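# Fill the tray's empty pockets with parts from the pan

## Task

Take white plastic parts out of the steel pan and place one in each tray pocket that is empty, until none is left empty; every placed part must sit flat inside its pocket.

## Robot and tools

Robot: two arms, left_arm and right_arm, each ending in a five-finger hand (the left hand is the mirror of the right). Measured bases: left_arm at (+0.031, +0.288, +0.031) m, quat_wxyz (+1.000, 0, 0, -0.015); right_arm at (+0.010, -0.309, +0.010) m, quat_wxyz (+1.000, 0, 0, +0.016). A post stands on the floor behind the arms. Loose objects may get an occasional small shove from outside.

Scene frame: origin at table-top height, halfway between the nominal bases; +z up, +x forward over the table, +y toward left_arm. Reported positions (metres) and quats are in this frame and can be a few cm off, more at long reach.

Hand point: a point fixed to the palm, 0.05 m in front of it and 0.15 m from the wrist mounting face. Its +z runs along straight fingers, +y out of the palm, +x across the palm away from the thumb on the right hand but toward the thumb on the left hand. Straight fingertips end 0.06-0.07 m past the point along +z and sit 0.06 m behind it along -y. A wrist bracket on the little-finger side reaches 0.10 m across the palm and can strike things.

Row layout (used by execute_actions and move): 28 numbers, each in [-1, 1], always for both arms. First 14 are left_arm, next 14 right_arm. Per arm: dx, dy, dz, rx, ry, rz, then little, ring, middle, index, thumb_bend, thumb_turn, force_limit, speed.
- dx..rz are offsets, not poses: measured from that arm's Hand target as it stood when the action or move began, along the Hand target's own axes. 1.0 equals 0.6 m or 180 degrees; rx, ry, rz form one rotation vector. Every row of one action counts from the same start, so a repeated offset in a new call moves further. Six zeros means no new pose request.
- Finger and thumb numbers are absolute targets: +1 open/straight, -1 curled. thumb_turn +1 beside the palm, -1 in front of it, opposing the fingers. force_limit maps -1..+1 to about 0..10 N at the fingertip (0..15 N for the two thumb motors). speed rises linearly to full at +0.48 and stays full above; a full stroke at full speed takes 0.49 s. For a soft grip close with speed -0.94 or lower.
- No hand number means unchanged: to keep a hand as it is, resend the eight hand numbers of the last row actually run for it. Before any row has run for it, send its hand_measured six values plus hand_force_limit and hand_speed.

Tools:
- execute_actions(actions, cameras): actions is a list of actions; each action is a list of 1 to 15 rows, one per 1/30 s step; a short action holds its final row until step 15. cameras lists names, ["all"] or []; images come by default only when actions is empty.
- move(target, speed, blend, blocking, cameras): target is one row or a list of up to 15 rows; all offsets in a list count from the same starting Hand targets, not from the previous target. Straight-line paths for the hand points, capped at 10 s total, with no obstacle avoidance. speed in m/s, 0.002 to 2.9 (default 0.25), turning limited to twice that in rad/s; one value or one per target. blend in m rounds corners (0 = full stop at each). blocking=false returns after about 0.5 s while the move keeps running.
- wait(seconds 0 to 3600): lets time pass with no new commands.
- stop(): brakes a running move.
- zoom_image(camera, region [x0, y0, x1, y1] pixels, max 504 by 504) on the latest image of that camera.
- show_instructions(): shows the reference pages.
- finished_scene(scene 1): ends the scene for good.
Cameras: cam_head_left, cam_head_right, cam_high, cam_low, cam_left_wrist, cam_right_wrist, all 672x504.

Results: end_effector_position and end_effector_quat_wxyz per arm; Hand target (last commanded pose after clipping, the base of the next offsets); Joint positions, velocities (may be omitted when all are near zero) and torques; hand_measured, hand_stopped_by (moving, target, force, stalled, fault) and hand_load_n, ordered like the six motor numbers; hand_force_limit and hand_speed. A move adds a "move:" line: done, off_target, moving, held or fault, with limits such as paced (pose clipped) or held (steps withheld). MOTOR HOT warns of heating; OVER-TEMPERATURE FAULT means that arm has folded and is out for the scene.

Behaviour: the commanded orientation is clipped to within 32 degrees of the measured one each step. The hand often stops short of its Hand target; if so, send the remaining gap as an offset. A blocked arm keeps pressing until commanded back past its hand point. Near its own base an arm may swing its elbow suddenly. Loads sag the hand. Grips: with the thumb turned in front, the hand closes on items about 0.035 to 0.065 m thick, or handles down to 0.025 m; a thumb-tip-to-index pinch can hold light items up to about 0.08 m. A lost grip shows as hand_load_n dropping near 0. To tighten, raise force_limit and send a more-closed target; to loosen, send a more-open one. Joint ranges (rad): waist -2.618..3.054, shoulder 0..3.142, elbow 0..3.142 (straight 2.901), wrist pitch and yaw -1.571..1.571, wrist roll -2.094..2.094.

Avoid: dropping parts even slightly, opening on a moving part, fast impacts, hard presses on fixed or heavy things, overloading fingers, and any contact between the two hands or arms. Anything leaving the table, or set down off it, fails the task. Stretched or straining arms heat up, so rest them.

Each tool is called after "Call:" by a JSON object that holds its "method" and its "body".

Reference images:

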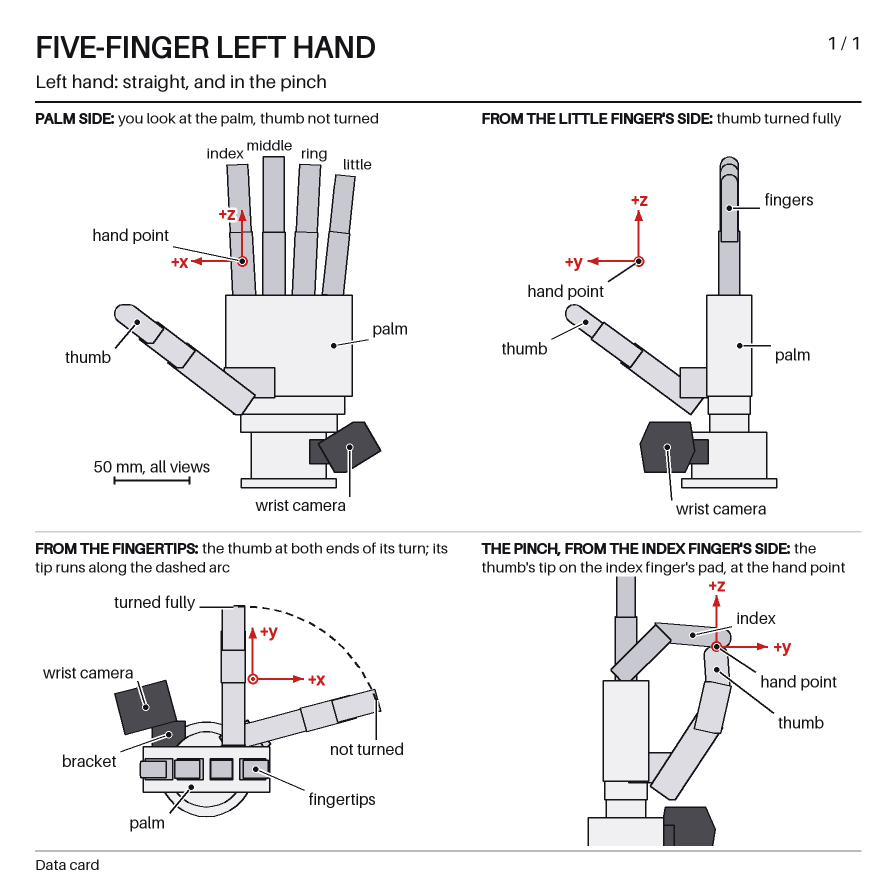

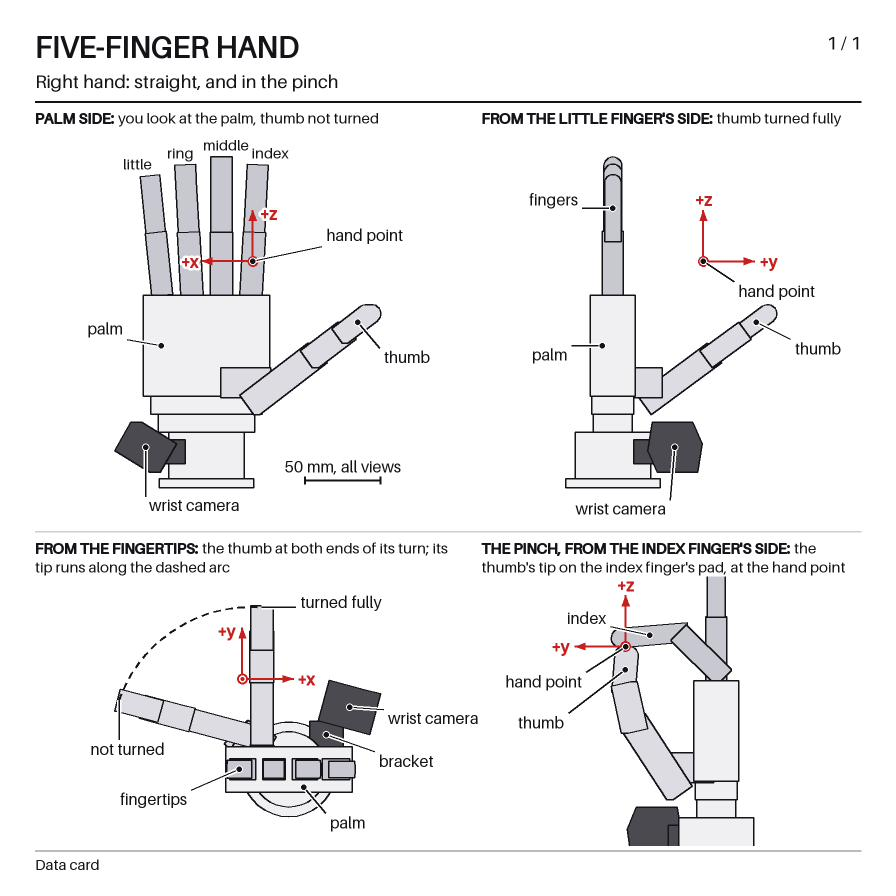

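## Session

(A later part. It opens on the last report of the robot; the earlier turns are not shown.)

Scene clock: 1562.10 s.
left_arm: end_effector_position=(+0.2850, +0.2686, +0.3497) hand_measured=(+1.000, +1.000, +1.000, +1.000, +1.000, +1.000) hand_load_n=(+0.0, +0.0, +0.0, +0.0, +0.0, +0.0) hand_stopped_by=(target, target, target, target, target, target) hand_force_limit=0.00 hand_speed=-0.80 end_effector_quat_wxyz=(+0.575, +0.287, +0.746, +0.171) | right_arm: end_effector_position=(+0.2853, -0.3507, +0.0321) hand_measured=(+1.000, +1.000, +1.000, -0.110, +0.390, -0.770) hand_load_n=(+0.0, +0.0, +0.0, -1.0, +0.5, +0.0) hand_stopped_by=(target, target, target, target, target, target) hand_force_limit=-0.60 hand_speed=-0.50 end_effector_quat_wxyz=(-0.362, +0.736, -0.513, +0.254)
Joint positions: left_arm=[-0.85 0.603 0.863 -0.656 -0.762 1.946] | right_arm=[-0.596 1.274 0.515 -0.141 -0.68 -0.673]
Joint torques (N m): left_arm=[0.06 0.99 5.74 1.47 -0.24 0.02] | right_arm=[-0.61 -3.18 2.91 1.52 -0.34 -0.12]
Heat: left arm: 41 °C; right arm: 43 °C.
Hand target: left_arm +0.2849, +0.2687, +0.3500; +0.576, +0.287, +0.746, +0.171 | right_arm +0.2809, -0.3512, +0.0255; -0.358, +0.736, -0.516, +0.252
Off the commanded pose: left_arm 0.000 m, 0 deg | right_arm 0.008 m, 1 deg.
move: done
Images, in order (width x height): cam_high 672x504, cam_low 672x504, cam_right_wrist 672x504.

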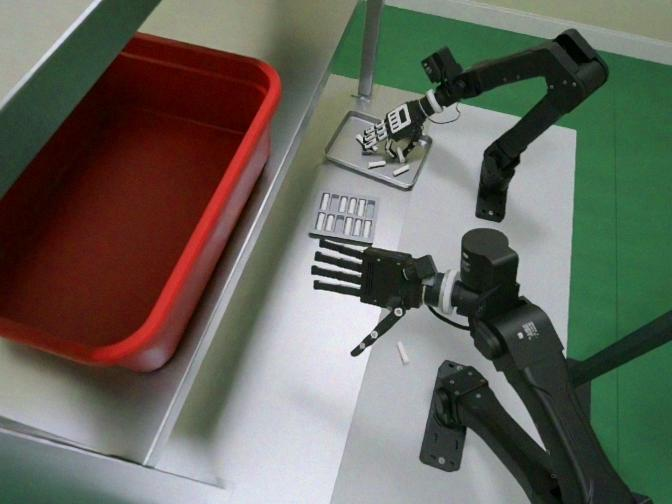

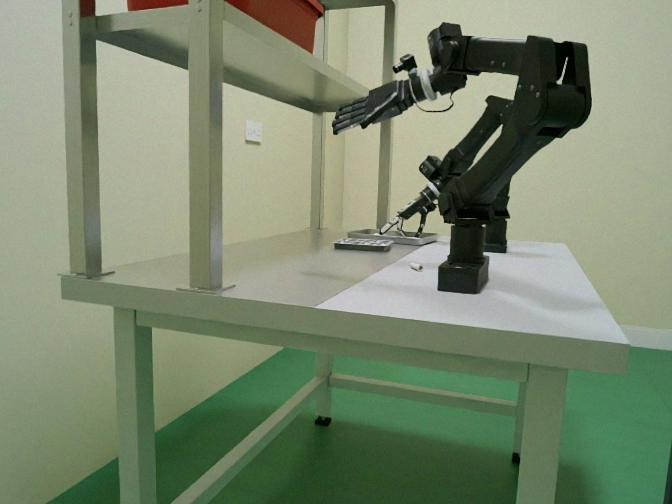

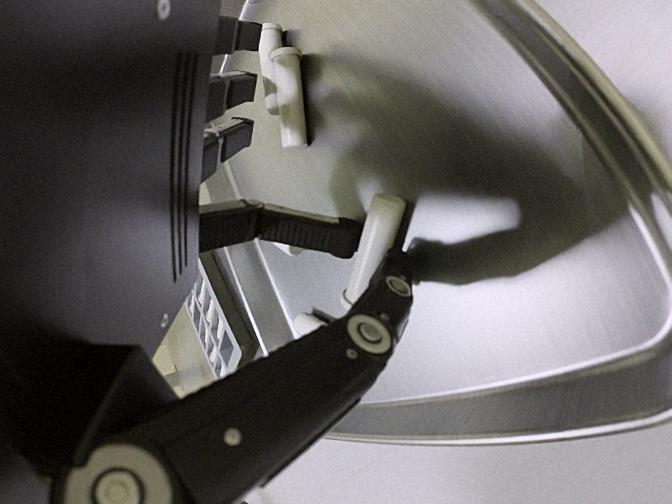

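Call:
{"method": "move", "body": {"target": [0,0,0,0,0,0,1,1,1,1,1,1,0,-0.8,0,0,0,0,0,0,1,1,1,-0.33,0.17,-0.77,-0.6,-0.93], "speed": 0.05, "cameras": ["cam_low","cam_high","cam_right_wrist"]}}

Call:
{"method": "zoom_image", "body": {"camera": "cam_right_wrist", "region": [280, 150, 500, 400]}}

Scene clock: 1570.23 s.
left_arm: end_effector_position=(+0.2850, +0.2686, +0.3497) hand_measured=(+1.000, +1.000, +1.000, +1.000, +1.000, +1.000) hand_load_n=(+0.0, +0.0, +0.0, +0.0, +0.0, +0.0) hand_stopped_by=(target, target, target, target, target, target) hand_force_limit=0.00 hand_speed=-0.80 end_effector_quat_wxyz=(+0.575, +0.287, +0.746, +0.171) | right_arm: end_effector_position=(+0.2854, -0.3507, +0.0322) hand_measured=(+1.000, +1.000, +1.000, -0.194, +0.342, -0.770) hand_load_n=(+0.0, +0.0, +0.0, +4.0, +3.0, +0.0) hand_stopped_by=(target, target, target, force, force, target) hand_force_limit=-0.60 hand_speed=-0.93 end_effector_quat_wxyz=(-0.362, +0.736, -0.512, +0.254)
Joint positions: left_arm=[-0.85 0.603 0.863 -0.656 -0.762 1.946] | right_arm=[-0.596 1.274 0.515 -0.141 -0.68 -0.674]
Joint torques (N m): left_arm=[0.08 0.96 5.72 1.47 -0.23 0.02] | right_arm=[-0.61 -3.15 2.89 1.52 -0.34 -0.11]
Heat: left arm: 41 °C; right arm: 43 °C.
Hand target: left_arm +0.2849, +0.2687, +0.3500; +0.576, +0.287, +0.746, +0.171 | right_arm +0.2808, -0.3511, +0.0255; -0.359, +0.736, -0.516, +0.252
Off the commanded pose: left_arm 0.000 m, 0 deg | right_arm 0.008 m, 1 deg.
move: done
Images, in order (width x height): cam_high 672x504, cam_low 672x504, cam_right_wrist 672x504.

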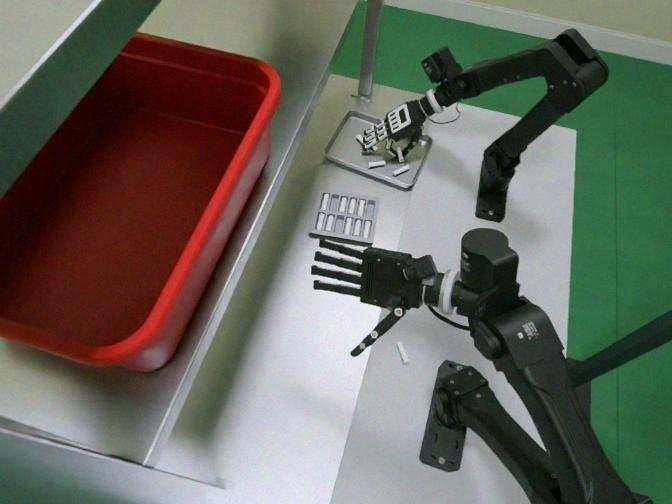

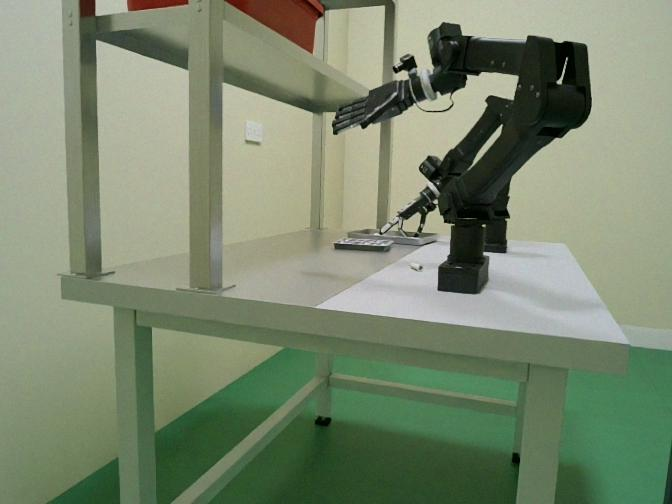

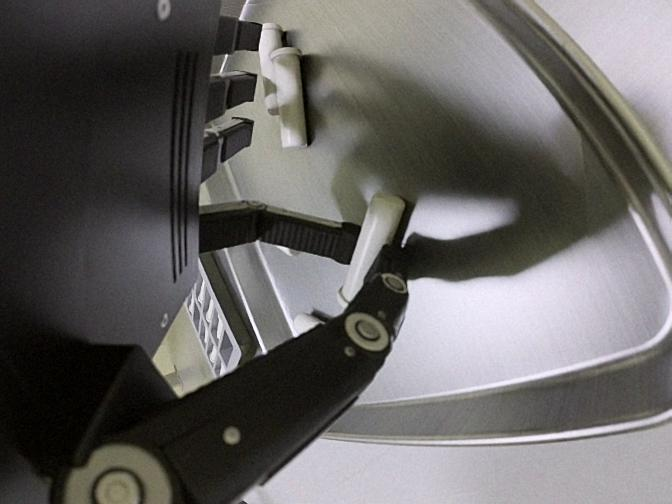

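Scaled by 2.016 from the camera's image (finer frame: 960x720).

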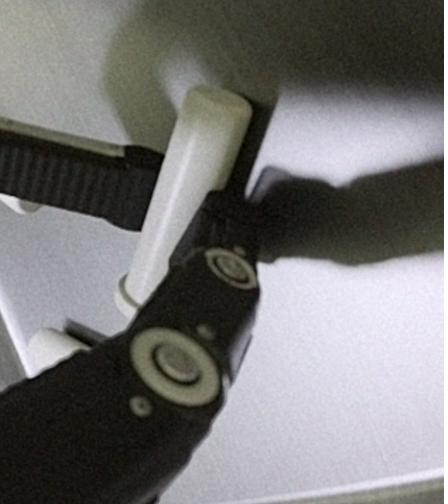

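Call:
{"method": "move", "body": {"target": [0,0,0,0,0,0,1,1,1,1,1,1,0,-0.8,0,-0.0788,-0.0616,0,0,0,1,1,1,-0.33,0.17,-0.77,-0.6,-0.93], "speed": 0.06, "cameras": ["cam_low","cam_high","cam_right_wrist","cam_head_left"]}}

Call:
{"method": "zoom_image", "body": {"camera": "cam_right_wrist", "region": [280, 150, 500, 400]}}

Call:
{"method": "zoom_image", "body": {"camera": "cam_low", "region": [380, 200, 420, 240]}}

Call:
{"method": "zoom_image", "body": {"camera": "cam_high", "region": [370, 100, 430, 160]}}

Scene clock: 1581.97 s.
left_arm: end_effector_position=(+0.2850, +0.2686, +0.3497) hand_measured=(+1.000, +1.000, +1.000, +1.000, +1.000, +1.000) hand_load_n=(+0.0, +0.0, +0.0, +0.0, +0.5, +0.0) hand_stopped_by=(target, target, target, target, target, target) hand_force_limit=0.00 hand_speed=-0.80 end_effector_quat_wxyz=(+0.575, +0.287, +0.746, +0.171) | right_arm: end_effector_position=(+0.2822, -0.3487, +0.0816) hand_measured=(+1.000, +1.000, +1.000, -0.194, +0.342, -0.770) hand_load_n=(+0.0, +0.0, +0.0, +3.5, +3.0, +0.0) hand_stopped_by=(target, target, target, force, force, target) hand_force_limit=-0.60 hand_speed=-0.93 end_effector_quat_wxyz=(-0.362, +0.736, -0.514, +0.250)
Joint positions: left_arm=[-0.85 0.603 0.863 -0.656 -0.762 1.946] | right_arm=[-0.596 1.168 0.666 -0.407 -0.68 -0.674]
Joint torques (N m): left_arm=[0.06 1.01 5.74 1.47 -0.23 0.02] | right_arm=[-0.59 -3.7 5.9 1.13 -0.33 -0.1]
Heat: left arm: 41 °C; right arm: 43 °C.
Hand target: left_arm +0.2849, +0.2687, +0.3500; +0.576, +0.287, +0.746, +0.171 | right_arm +0.2808, -0.3511, +0.0855; -0.359, +0.736, -0.516, +0.252
Off the commanded pose: left_arm 0.000 m, 0 deg | right_arm 0.005 m, 0 deg.
move: done
Images, in order (width x height): cam_head_left 672x504, cam_high 672x504, cam_low 672x504, cam_right_wrist 672x504.

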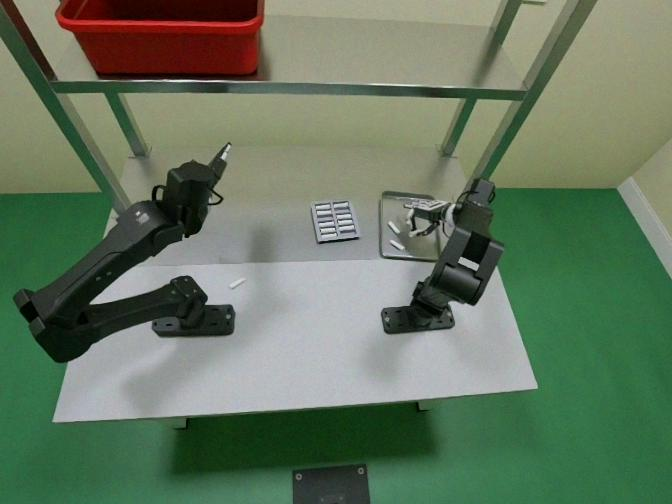

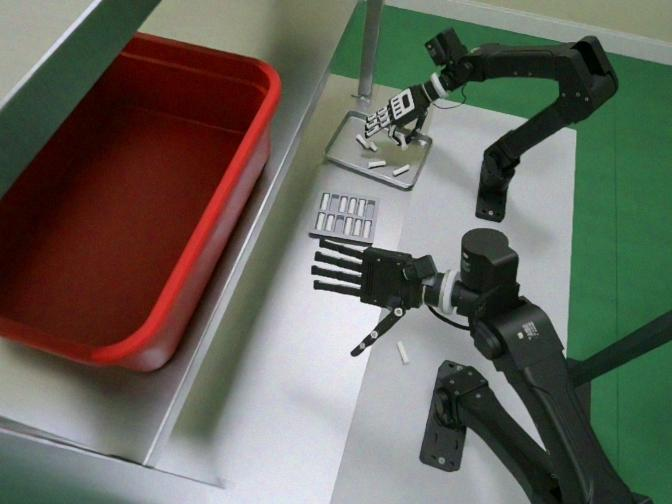

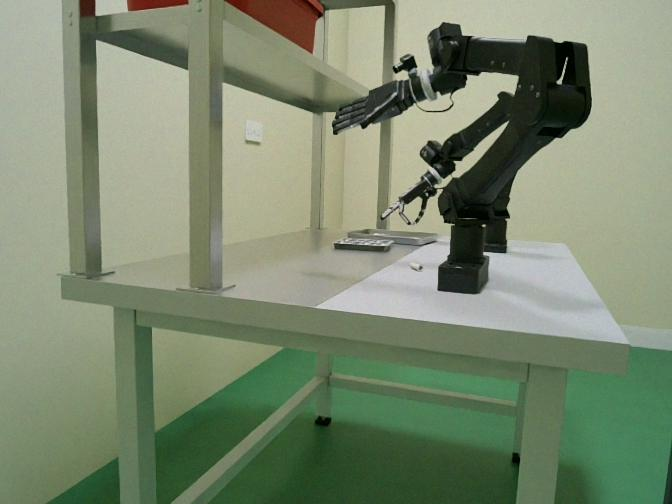

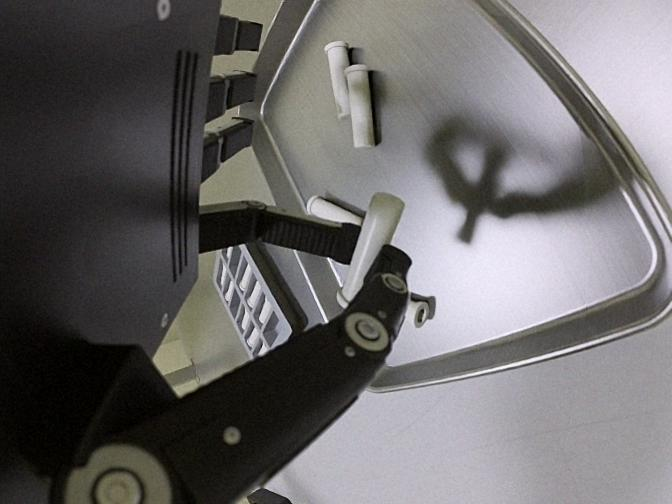

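Scaled by 2.016 from the camera's image (finer frame: 960x720).

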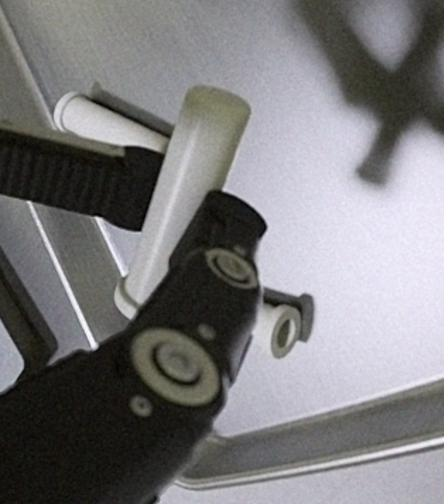

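Scaled by 12.600 from the camera's image (finer frame: 960x720).

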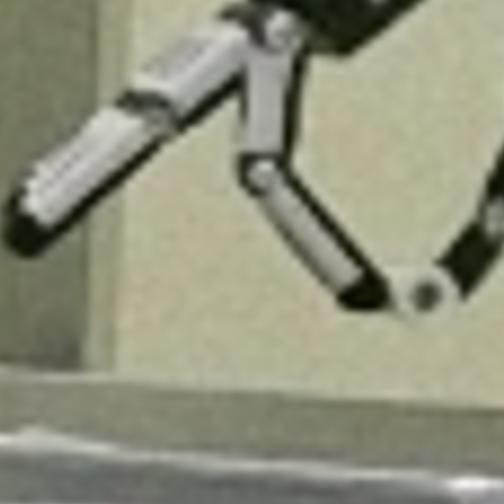

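Scaled by 8.400 from the camera's image (finer frame: 960x720).

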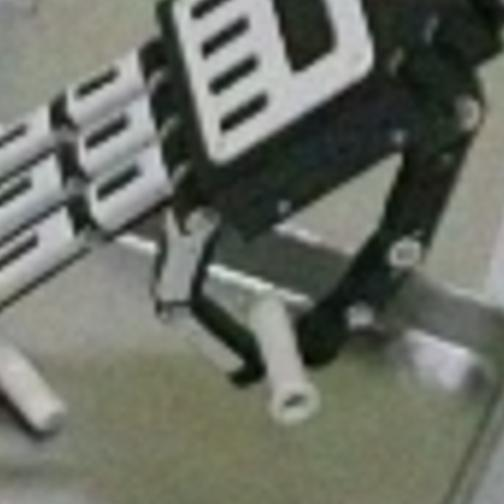

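Call:
{"method": "move", "body": {"target": [[0,0,0,0,0,0,1,1,1,1,1,1,0,-0.8,0,-0.0394,-0.0308,0,0,0,1,1,1,-0.33,0.17,-0.77,-0.6,-0.93],[0,0,0,0,0,0,1,1,1,1,1,1,0,-0.8,-0.3083,-0.1463,0.1073,0,0.0766,0.0599,1,1,1,-0.33,0.17,-0.77,-0.6,-0.93],[0,0,0,0,0,0,1,1,1,1,1,1,0,-0.8,-0.3083,-0.1005,0.1433,0,0.0766,0.0599,1,1,1,-0.33,0.17,-0.77,-0.6,-0.93]], "speed": 0.12, "blend": 0.01, "cameras": ["cam_head_left","cam_low","cam_high","cam_right_wrist"]}}

Call:
{"method": "zoom_image", "body": {"camera": "cam_right_wrist", "region": [280, 120, 500, 370]}}

Call:
{"method": "zoom_image", "body": {"camera": "cam_low", "region": [360, 200, 410, 255]}}

Call:
{"method": "zoom_image", "body": {"camera": "cam_high", "region": [340, 165, 400, 225]}}

Call:
{"method": "zoom_image", "body": {"camera": "cam_head_left", "region": [310, 195, 370, 255]}}

Scene clock: 1615.73 s.
left_arm: end_effector_position=(+0.2850, +0.2686, +0.3497) hand_measured=(+1.000, +1.000, +1.000, +1.000, +1.000, +1.000) hand_load_n=(+0.0, +0.0, +0.0, +0.0, +0.0, +0.0) hand_stopped_by=(target, target, target, target, target, target) hand_force_limit=0.00 hand_speed=-0.80 end_effector_quat_wxyz=(+0.575, +0.287, +0.746, +0.171) | right_arm: end_effector_position=(+0.3195, -0.1411, +0.0906) hand_measured=(+1.000, +1.000, +1.000, -0.194, +0.342, -0.770) hand_load_n=(-0.5, +0.0, +0.0, +4.0, +3.0, +0.0) hand_stopped_by=(target, target, target, force, force, target) hand_force_limit=-0.60 hand_speed=-0.93 end_effector_quat_wxyz=(-0.324, +0.646, -0.620, +0.305)
Joint positions: left_arm=[-0.85 0.603 0.863 -0.656 -0.762 1.946] | right_arm=[0.561 1.25 0.707 -0.18 0.424 0.358]
Joint torques (N m): left_arm=[0.08 0.99 5.71 1.47 -0.23 0.02] | right_arm=[0.57 -2.78 3.67 1.79 0.22 0.05]
Heat: left arm: 41 °C; right arm: 43 °C.
Hand target: left_arm +0.2849, +0.2687, +0.3500; +0.576, +0.287, +0.746, +0.171 | right_arm +0.3162, -0.1414, +0.0798; -0.316, +0.649, -0.622, +0.303
Off the commanded pose: left_arm 0.000 m, 0 deg | right_arm 0.011 m, 1 deg.
move: off_target (right_arm)
Images, in order (width x height): cam_head_left 672x504, cam_high 672x504, cam_low 672x504, cam_right_wrist 672x504.

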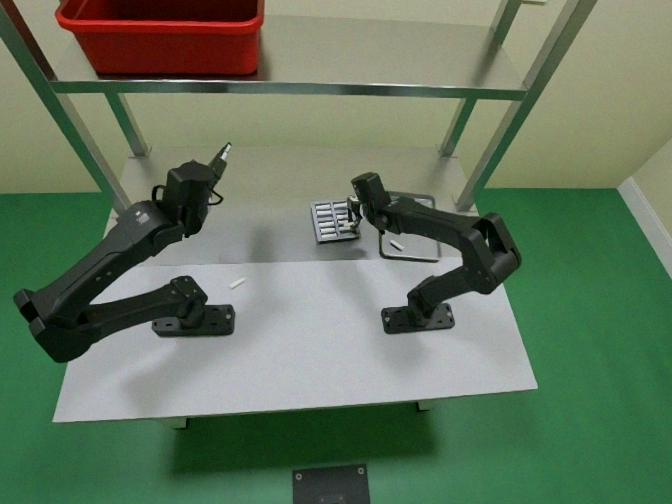

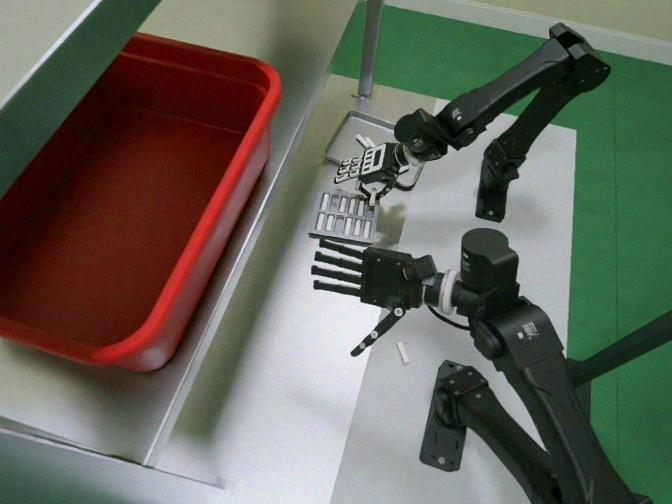

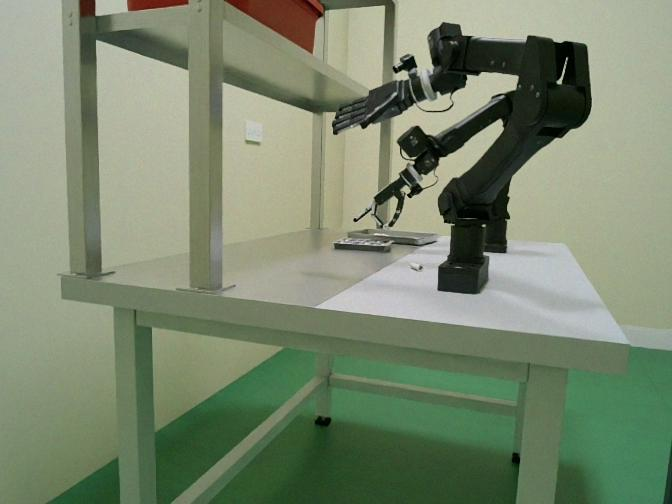

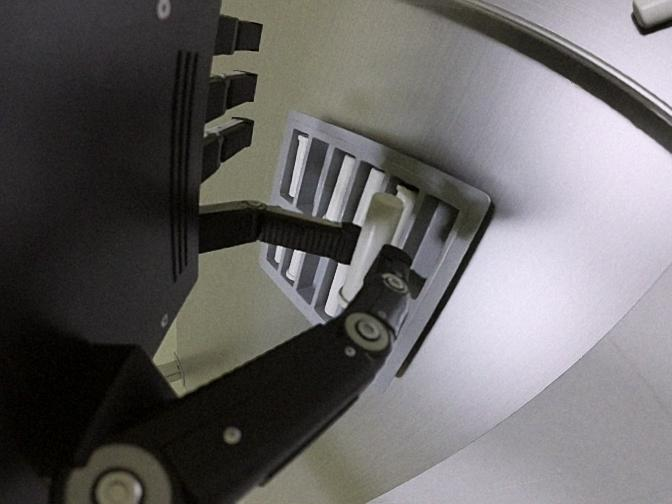

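Scaled by 2.016 from the camera's image (finer frame: 960x720).

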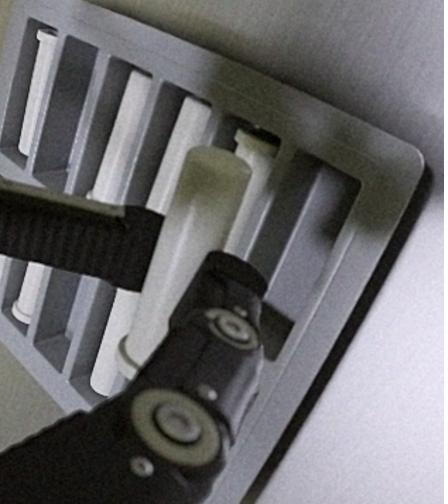

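Scaled by 9.164 from the camera's image (finer frame: 960x720).

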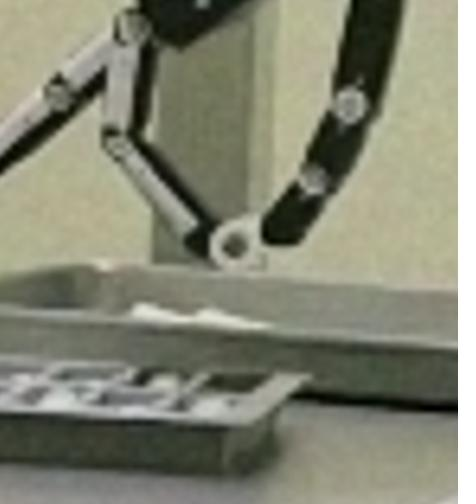

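Scaled by 8.400 from the camera's image (finer frame: 960x720).

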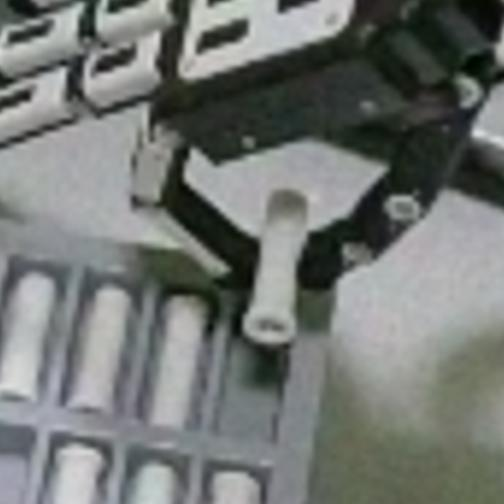

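Scaled by 8.400 from the camera's image (finer frame: 960x720).

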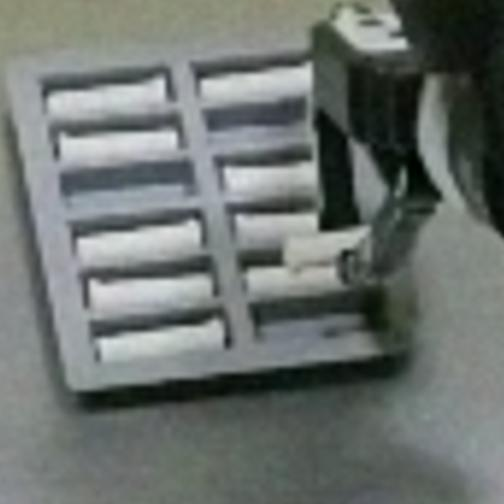

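Call:
{"method": "move", "body": {"target": [0,0,0,0,0,0,1,1,1,1,1,1,0,-0.8,0,0.0355,0.0277,0,-0.0274,0.0350,1,1,1,-0.33,0.17,-0.77,-0.6,-0.93], "speed": 0.1, "cameras": ["cam_head_left","cam_low","cam_high","cam_right_wrist"]}}

Call:
{"method": "zoom_image", "body": {"camera": "cam_right_wrist", "region": [280, 120, 500, 370]}}

Call:
{"method": "zoom_image", "body": {"camera": "cam_low", "region": [370, 215, 400, 255]}}

Call:
{"method": "zoom_image", "body": {"camera": "cam_high", "region": [350, 185, 390, 225]}}

Call:
{"method": "zoom_image", "body": {"camera": "cam_head_left", "region": [330, 205, 370, 245]}}

Scene clock: 1635.87 s.
left_arm: end_effector_position=(+0.2850, +0.2686, +0.3497) hand_measured=(+1.000, +1.000, +1.000, +1.000, +1.000, +1.000) hand_load_n=(+0.0, +0.0, +0.0, +0.0, +0.0, -0.5) hand_stopped_by=(target, target, target, target, target, target) hand_force_limit=0.00 hand_speed=-0.80 end_effector_quat_wxyz=(+0.575, +0.287, +0.746, +0.171) | right_arm: end_effector_position=(+0.3200, -0.1385, +0.0647) hand_measured=(+1.000, +1.000, +1.000, -0.194, +0.342, -0.770) hand_load_n=(+0.0, +0.0, +0.0, +3.5, +3.0, +0.0) hand_stopped_by=(target, target, target, force, force, target) hand_force_limit=-0.60 hand_speed=-0.93 end_effector_quat_wxyz=(-0.368, +0.624, -0.637, +0.263)
Joint positions: left_arm=[-0.85 0.603 0.863 -0.656 -0.762 1.946] | right_arm=[0.487 1.257 0.559 0.034 0.292 0.395]
Joint torques (N m): left_arm=[0.09 0.99 5.74 1.46 -0.23 0.02] | right_arm=[-0.53 -2.55 3.37 1.88 0.03 0.06]
Heat: left arm: 41 °C; right arm: 43 °C.
Hand target: left_arm +0.2849, +0.2687, +0.3500; +0.576, +0.287, +0.746, +0.171 | right_arm +0.3163, -0.1415, +0.0529; -0.359, +0.626, -0.642, +0.257
Off the commanded pose: left_arm 0.000 m, 0 deg | right_arm 0.013 m, 1 deg.
move: off_target (right_arm)
Images, in order (width x height): cam_head_left 672x504, cam_high 672x504, cam_low 672x504, cam_right_wrist 672x504.

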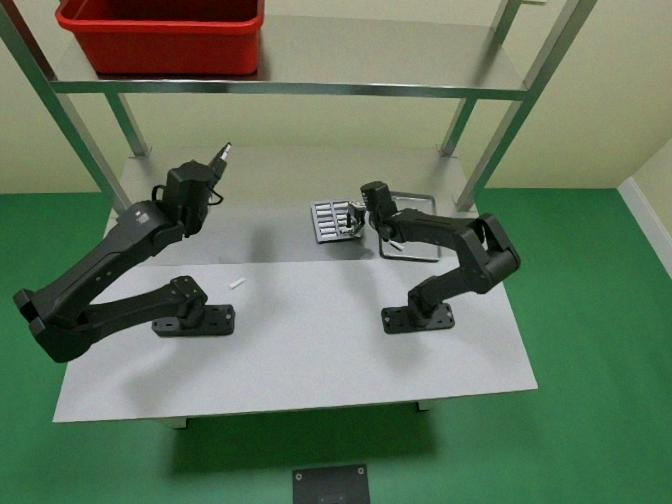

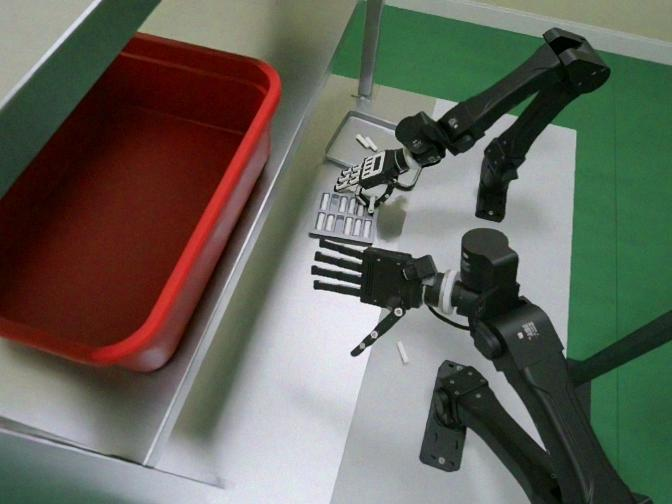

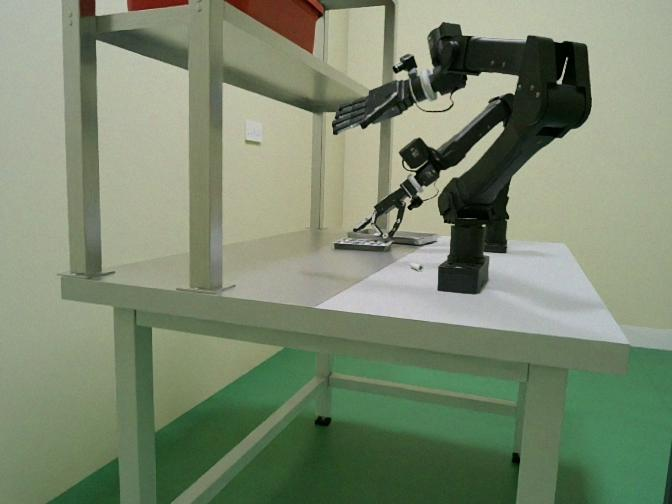

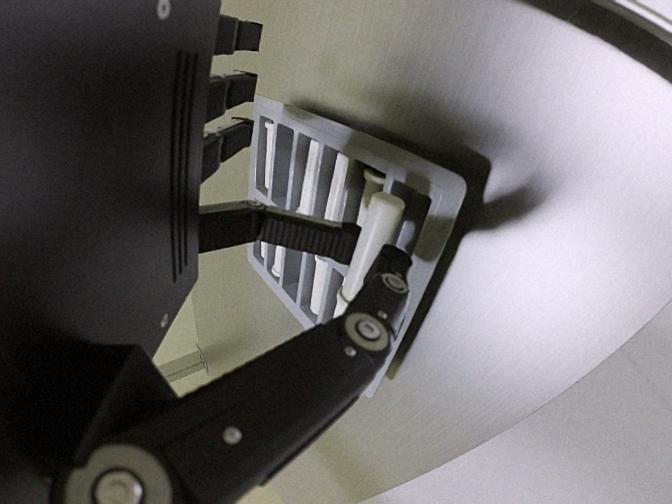

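Scaled by 2.016 from the camera's image (finer frame: 960x720).

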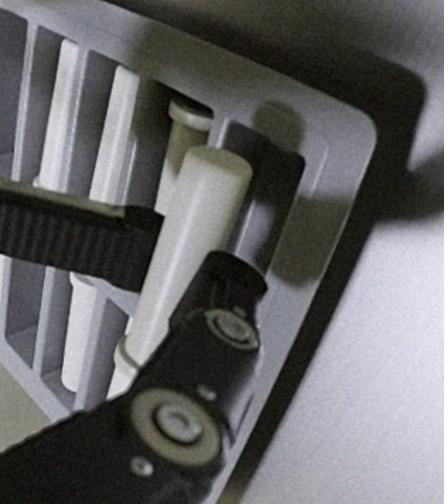

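Scaled by 12.600 from the camera's image (finer frame: 960x720).

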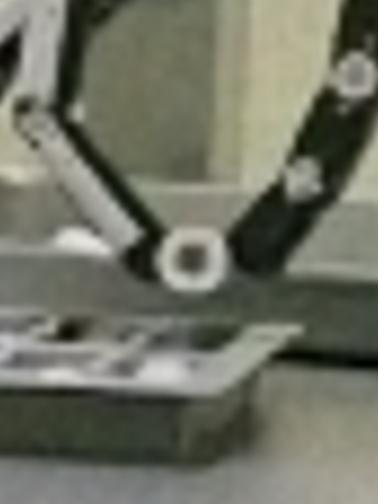

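Scaled by 12.600 from the camera's image (finer frame: 960x720).

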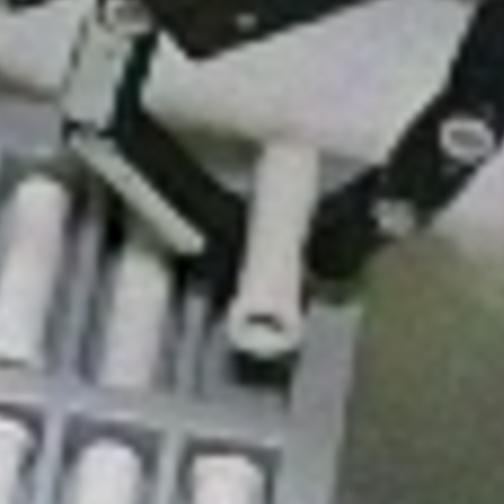

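Scaled by 12.600 from the camera's image (finer frame: 960x720).

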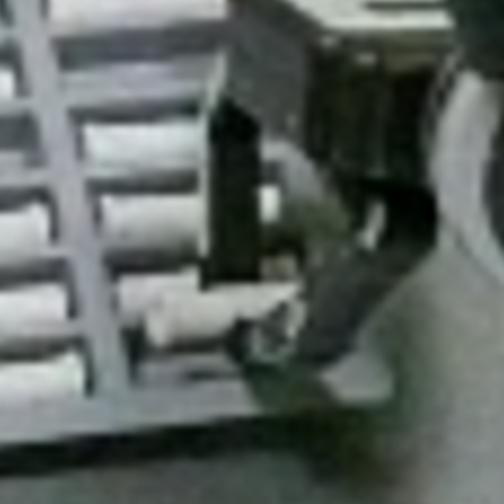

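Call:
{"method": "move", "body": {"target": [0,0,0,0,0,0,1,1,1,1,1,1,0,-0.8,0.0005,0.0132,0.0103,0,0,0,1,1,1,-0.33,0.17,-0.77,-0.6,-0.93], "speed": 0.06, "cameras": ["cam_head_left","cam_low","cam_high","cam_right_wrist"]}}

Call:
{"method": "zoom_image", "body": {"camera": "cam_right_wrist", "region": [280, 120, 500, 370]}}

Call:
{"method": "zoom_image", "body": {"camera": "cam_low", "region": [370, 215, 400, 255]}}

Call:
{"method": "zoom_image", "body": {"camera": "cam_high", "region": [350, 185, 390, 225]}}

Call:
{"method": "zoom_image", "body": {"camera": "cam_head_left", "region": [330, 205, 370, 245]}}

Scene clock: 1672.13 s.
left_arm: end_effector_position=(+0.2850, +0.2686, +0.3497) hand_measured=(+1.000, +1.000, +1.000, +1.000, +1.000, +1.000) hand_load_n=(+0.0, +0.0, +0.0, +0.0, +0.0, +0.0) hand_stopped_by=(target, target, target, target, target, target) hand_force_limit=0.00 hand_speed=-0.80 end_effector_quat_wxyz=(+0.575, +0.287, +0.746, +0.171) | right_arm: end_effector_position=(+0.3204, -0.1381, +0.0543) hand_measured=(+1.000, +1.000, +1.000, -0.194, +0.342, -0.770) hand_load_n=(+0.0, +0.0, +0.0, +3.5, +3.0, +0.5) hand_stopped_by=(target, target, target, force, force, target) hand_force_limit=-0.60 hand_speed=-0.93 end_effector_quat_wxyz=(-0.368, +0.624, -0.638, +0.263)
Joint positions: left_arm=[-0.85 0.603 0.863 -0.656 -0.762 1.946] | right_arm=[0.487 1.286 0.531 0.089 0.291 0.398]
Joint torques (N m): left_arm=[0.08 1.01 5.72 1.47 -0.23 0.02] | right_arm=[-0.18 -2.58 3.33 1.88 0.06 0.06]
Heat: left arm: 41 °C; right arm: 46 °C.
Hand target: left_arm +0.2849, +0.2687, +0.3500; +0.576, +0.287, +0.746, +0.171 | right_arm +0.3162, -0.1404, +0.0428; -0.359, +0.626, -0.642, +0.257
Off the commanded pose: left_arm 0.000 m, 0 deg | right_arm 0.012 m, 1 deg.
move: off_target (right_arm)
Images, in order (width x height): cam_head_left 672x504, cam_high 672x504, cam_low 672x504, cam_right_wrist 672x504.

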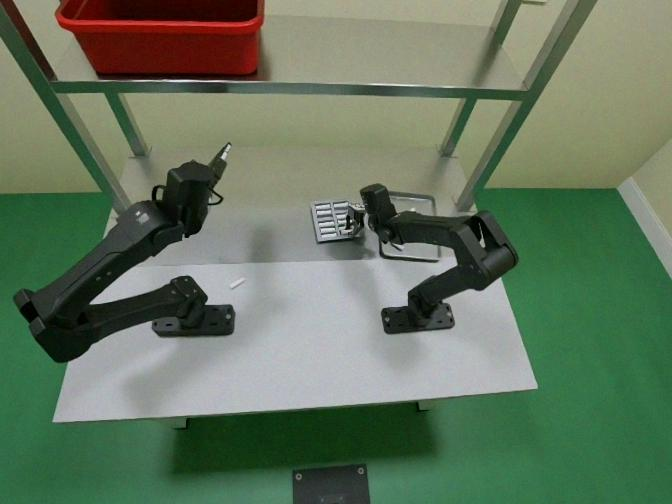

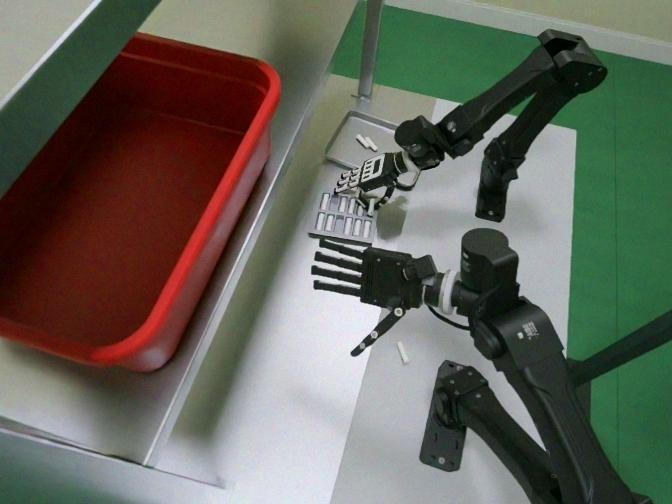

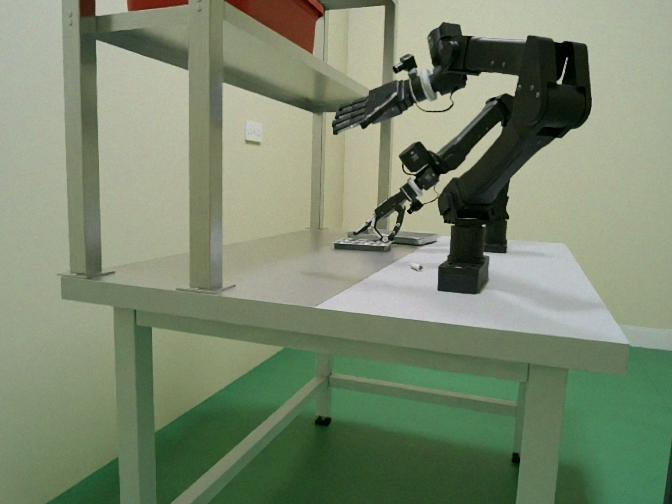

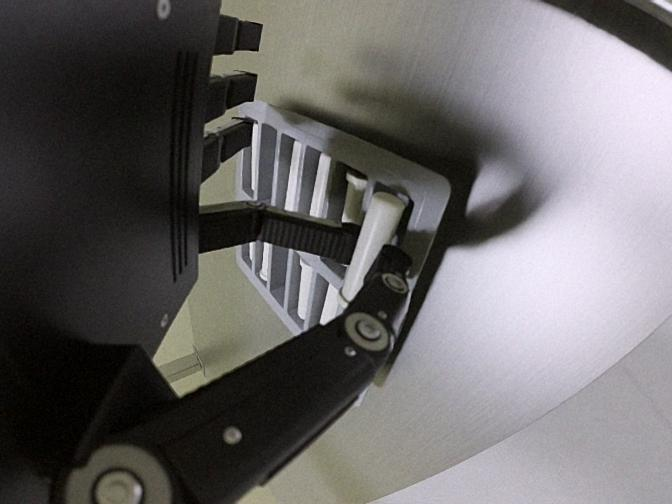

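Scaled by 2.016 from the camera's image (finer frame: 960x720).

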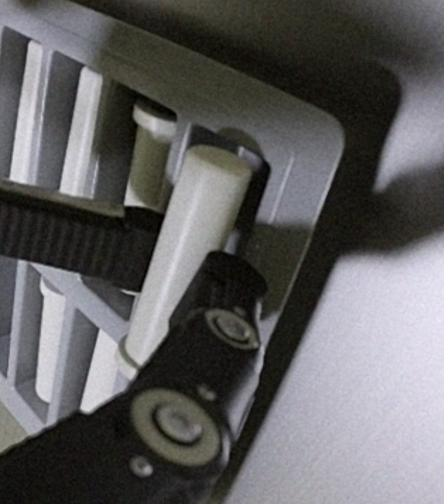

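Scaled by 12.600 from the camera's image (finer frame: 960x720).

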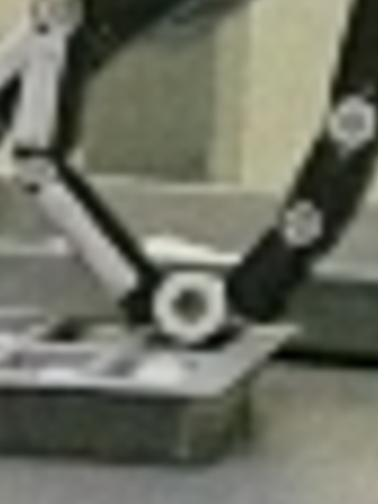

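Scaled by 12.600 from the camera's image (finer frame: 960x720).

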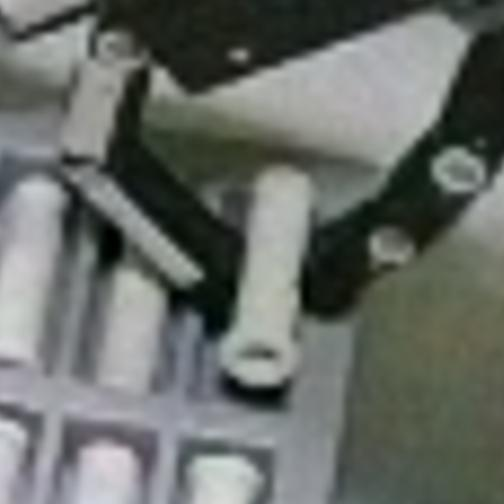

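Scaled by 12.600 from the camera's image (finer frame: 960x720).

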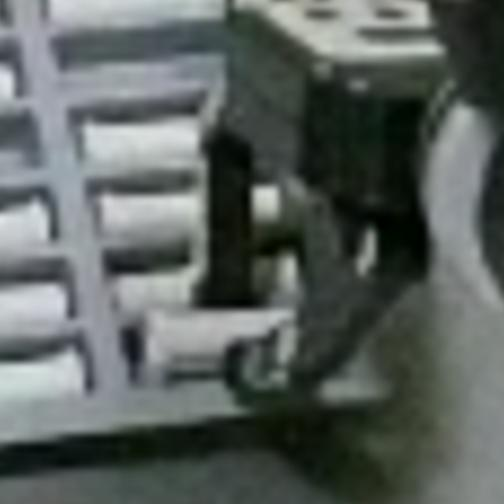

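Call:
{"method": "zoom_image", "body": {"camera": "cam_low", "region": [376, 230, 400, 250]}}

Call:
{"method": "zoom_image", "body": {"camera": "cam_high", "region": [360, 195, 385, 220]}}

Call:
{"method": "zoom_image", "body": {"camera": "cam_head_left", "region": [336, 220, 366, 245]}}

Scaled by 21.000 from the camera's image (finer frame: 960x720).

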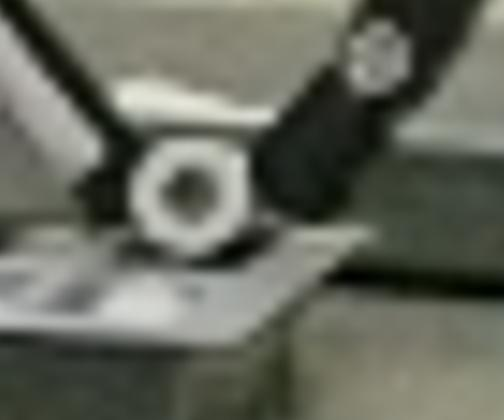

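Scaled by 20.160 from the camera's image (finer frame: 960x720).

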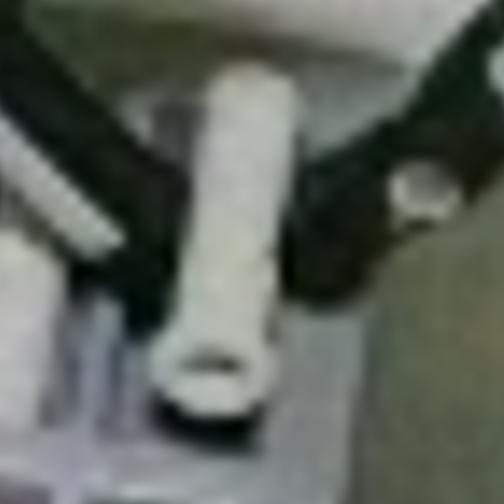

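Scaled by 16.800 from the camera's image (finer frame: 960x720).

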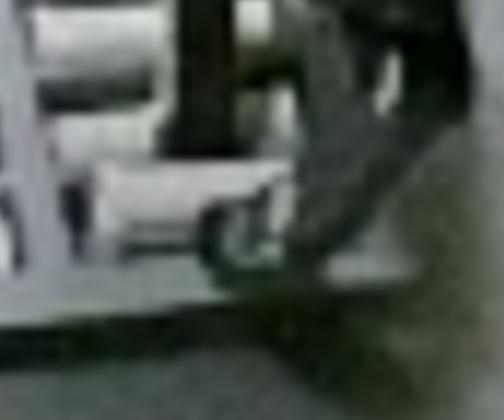

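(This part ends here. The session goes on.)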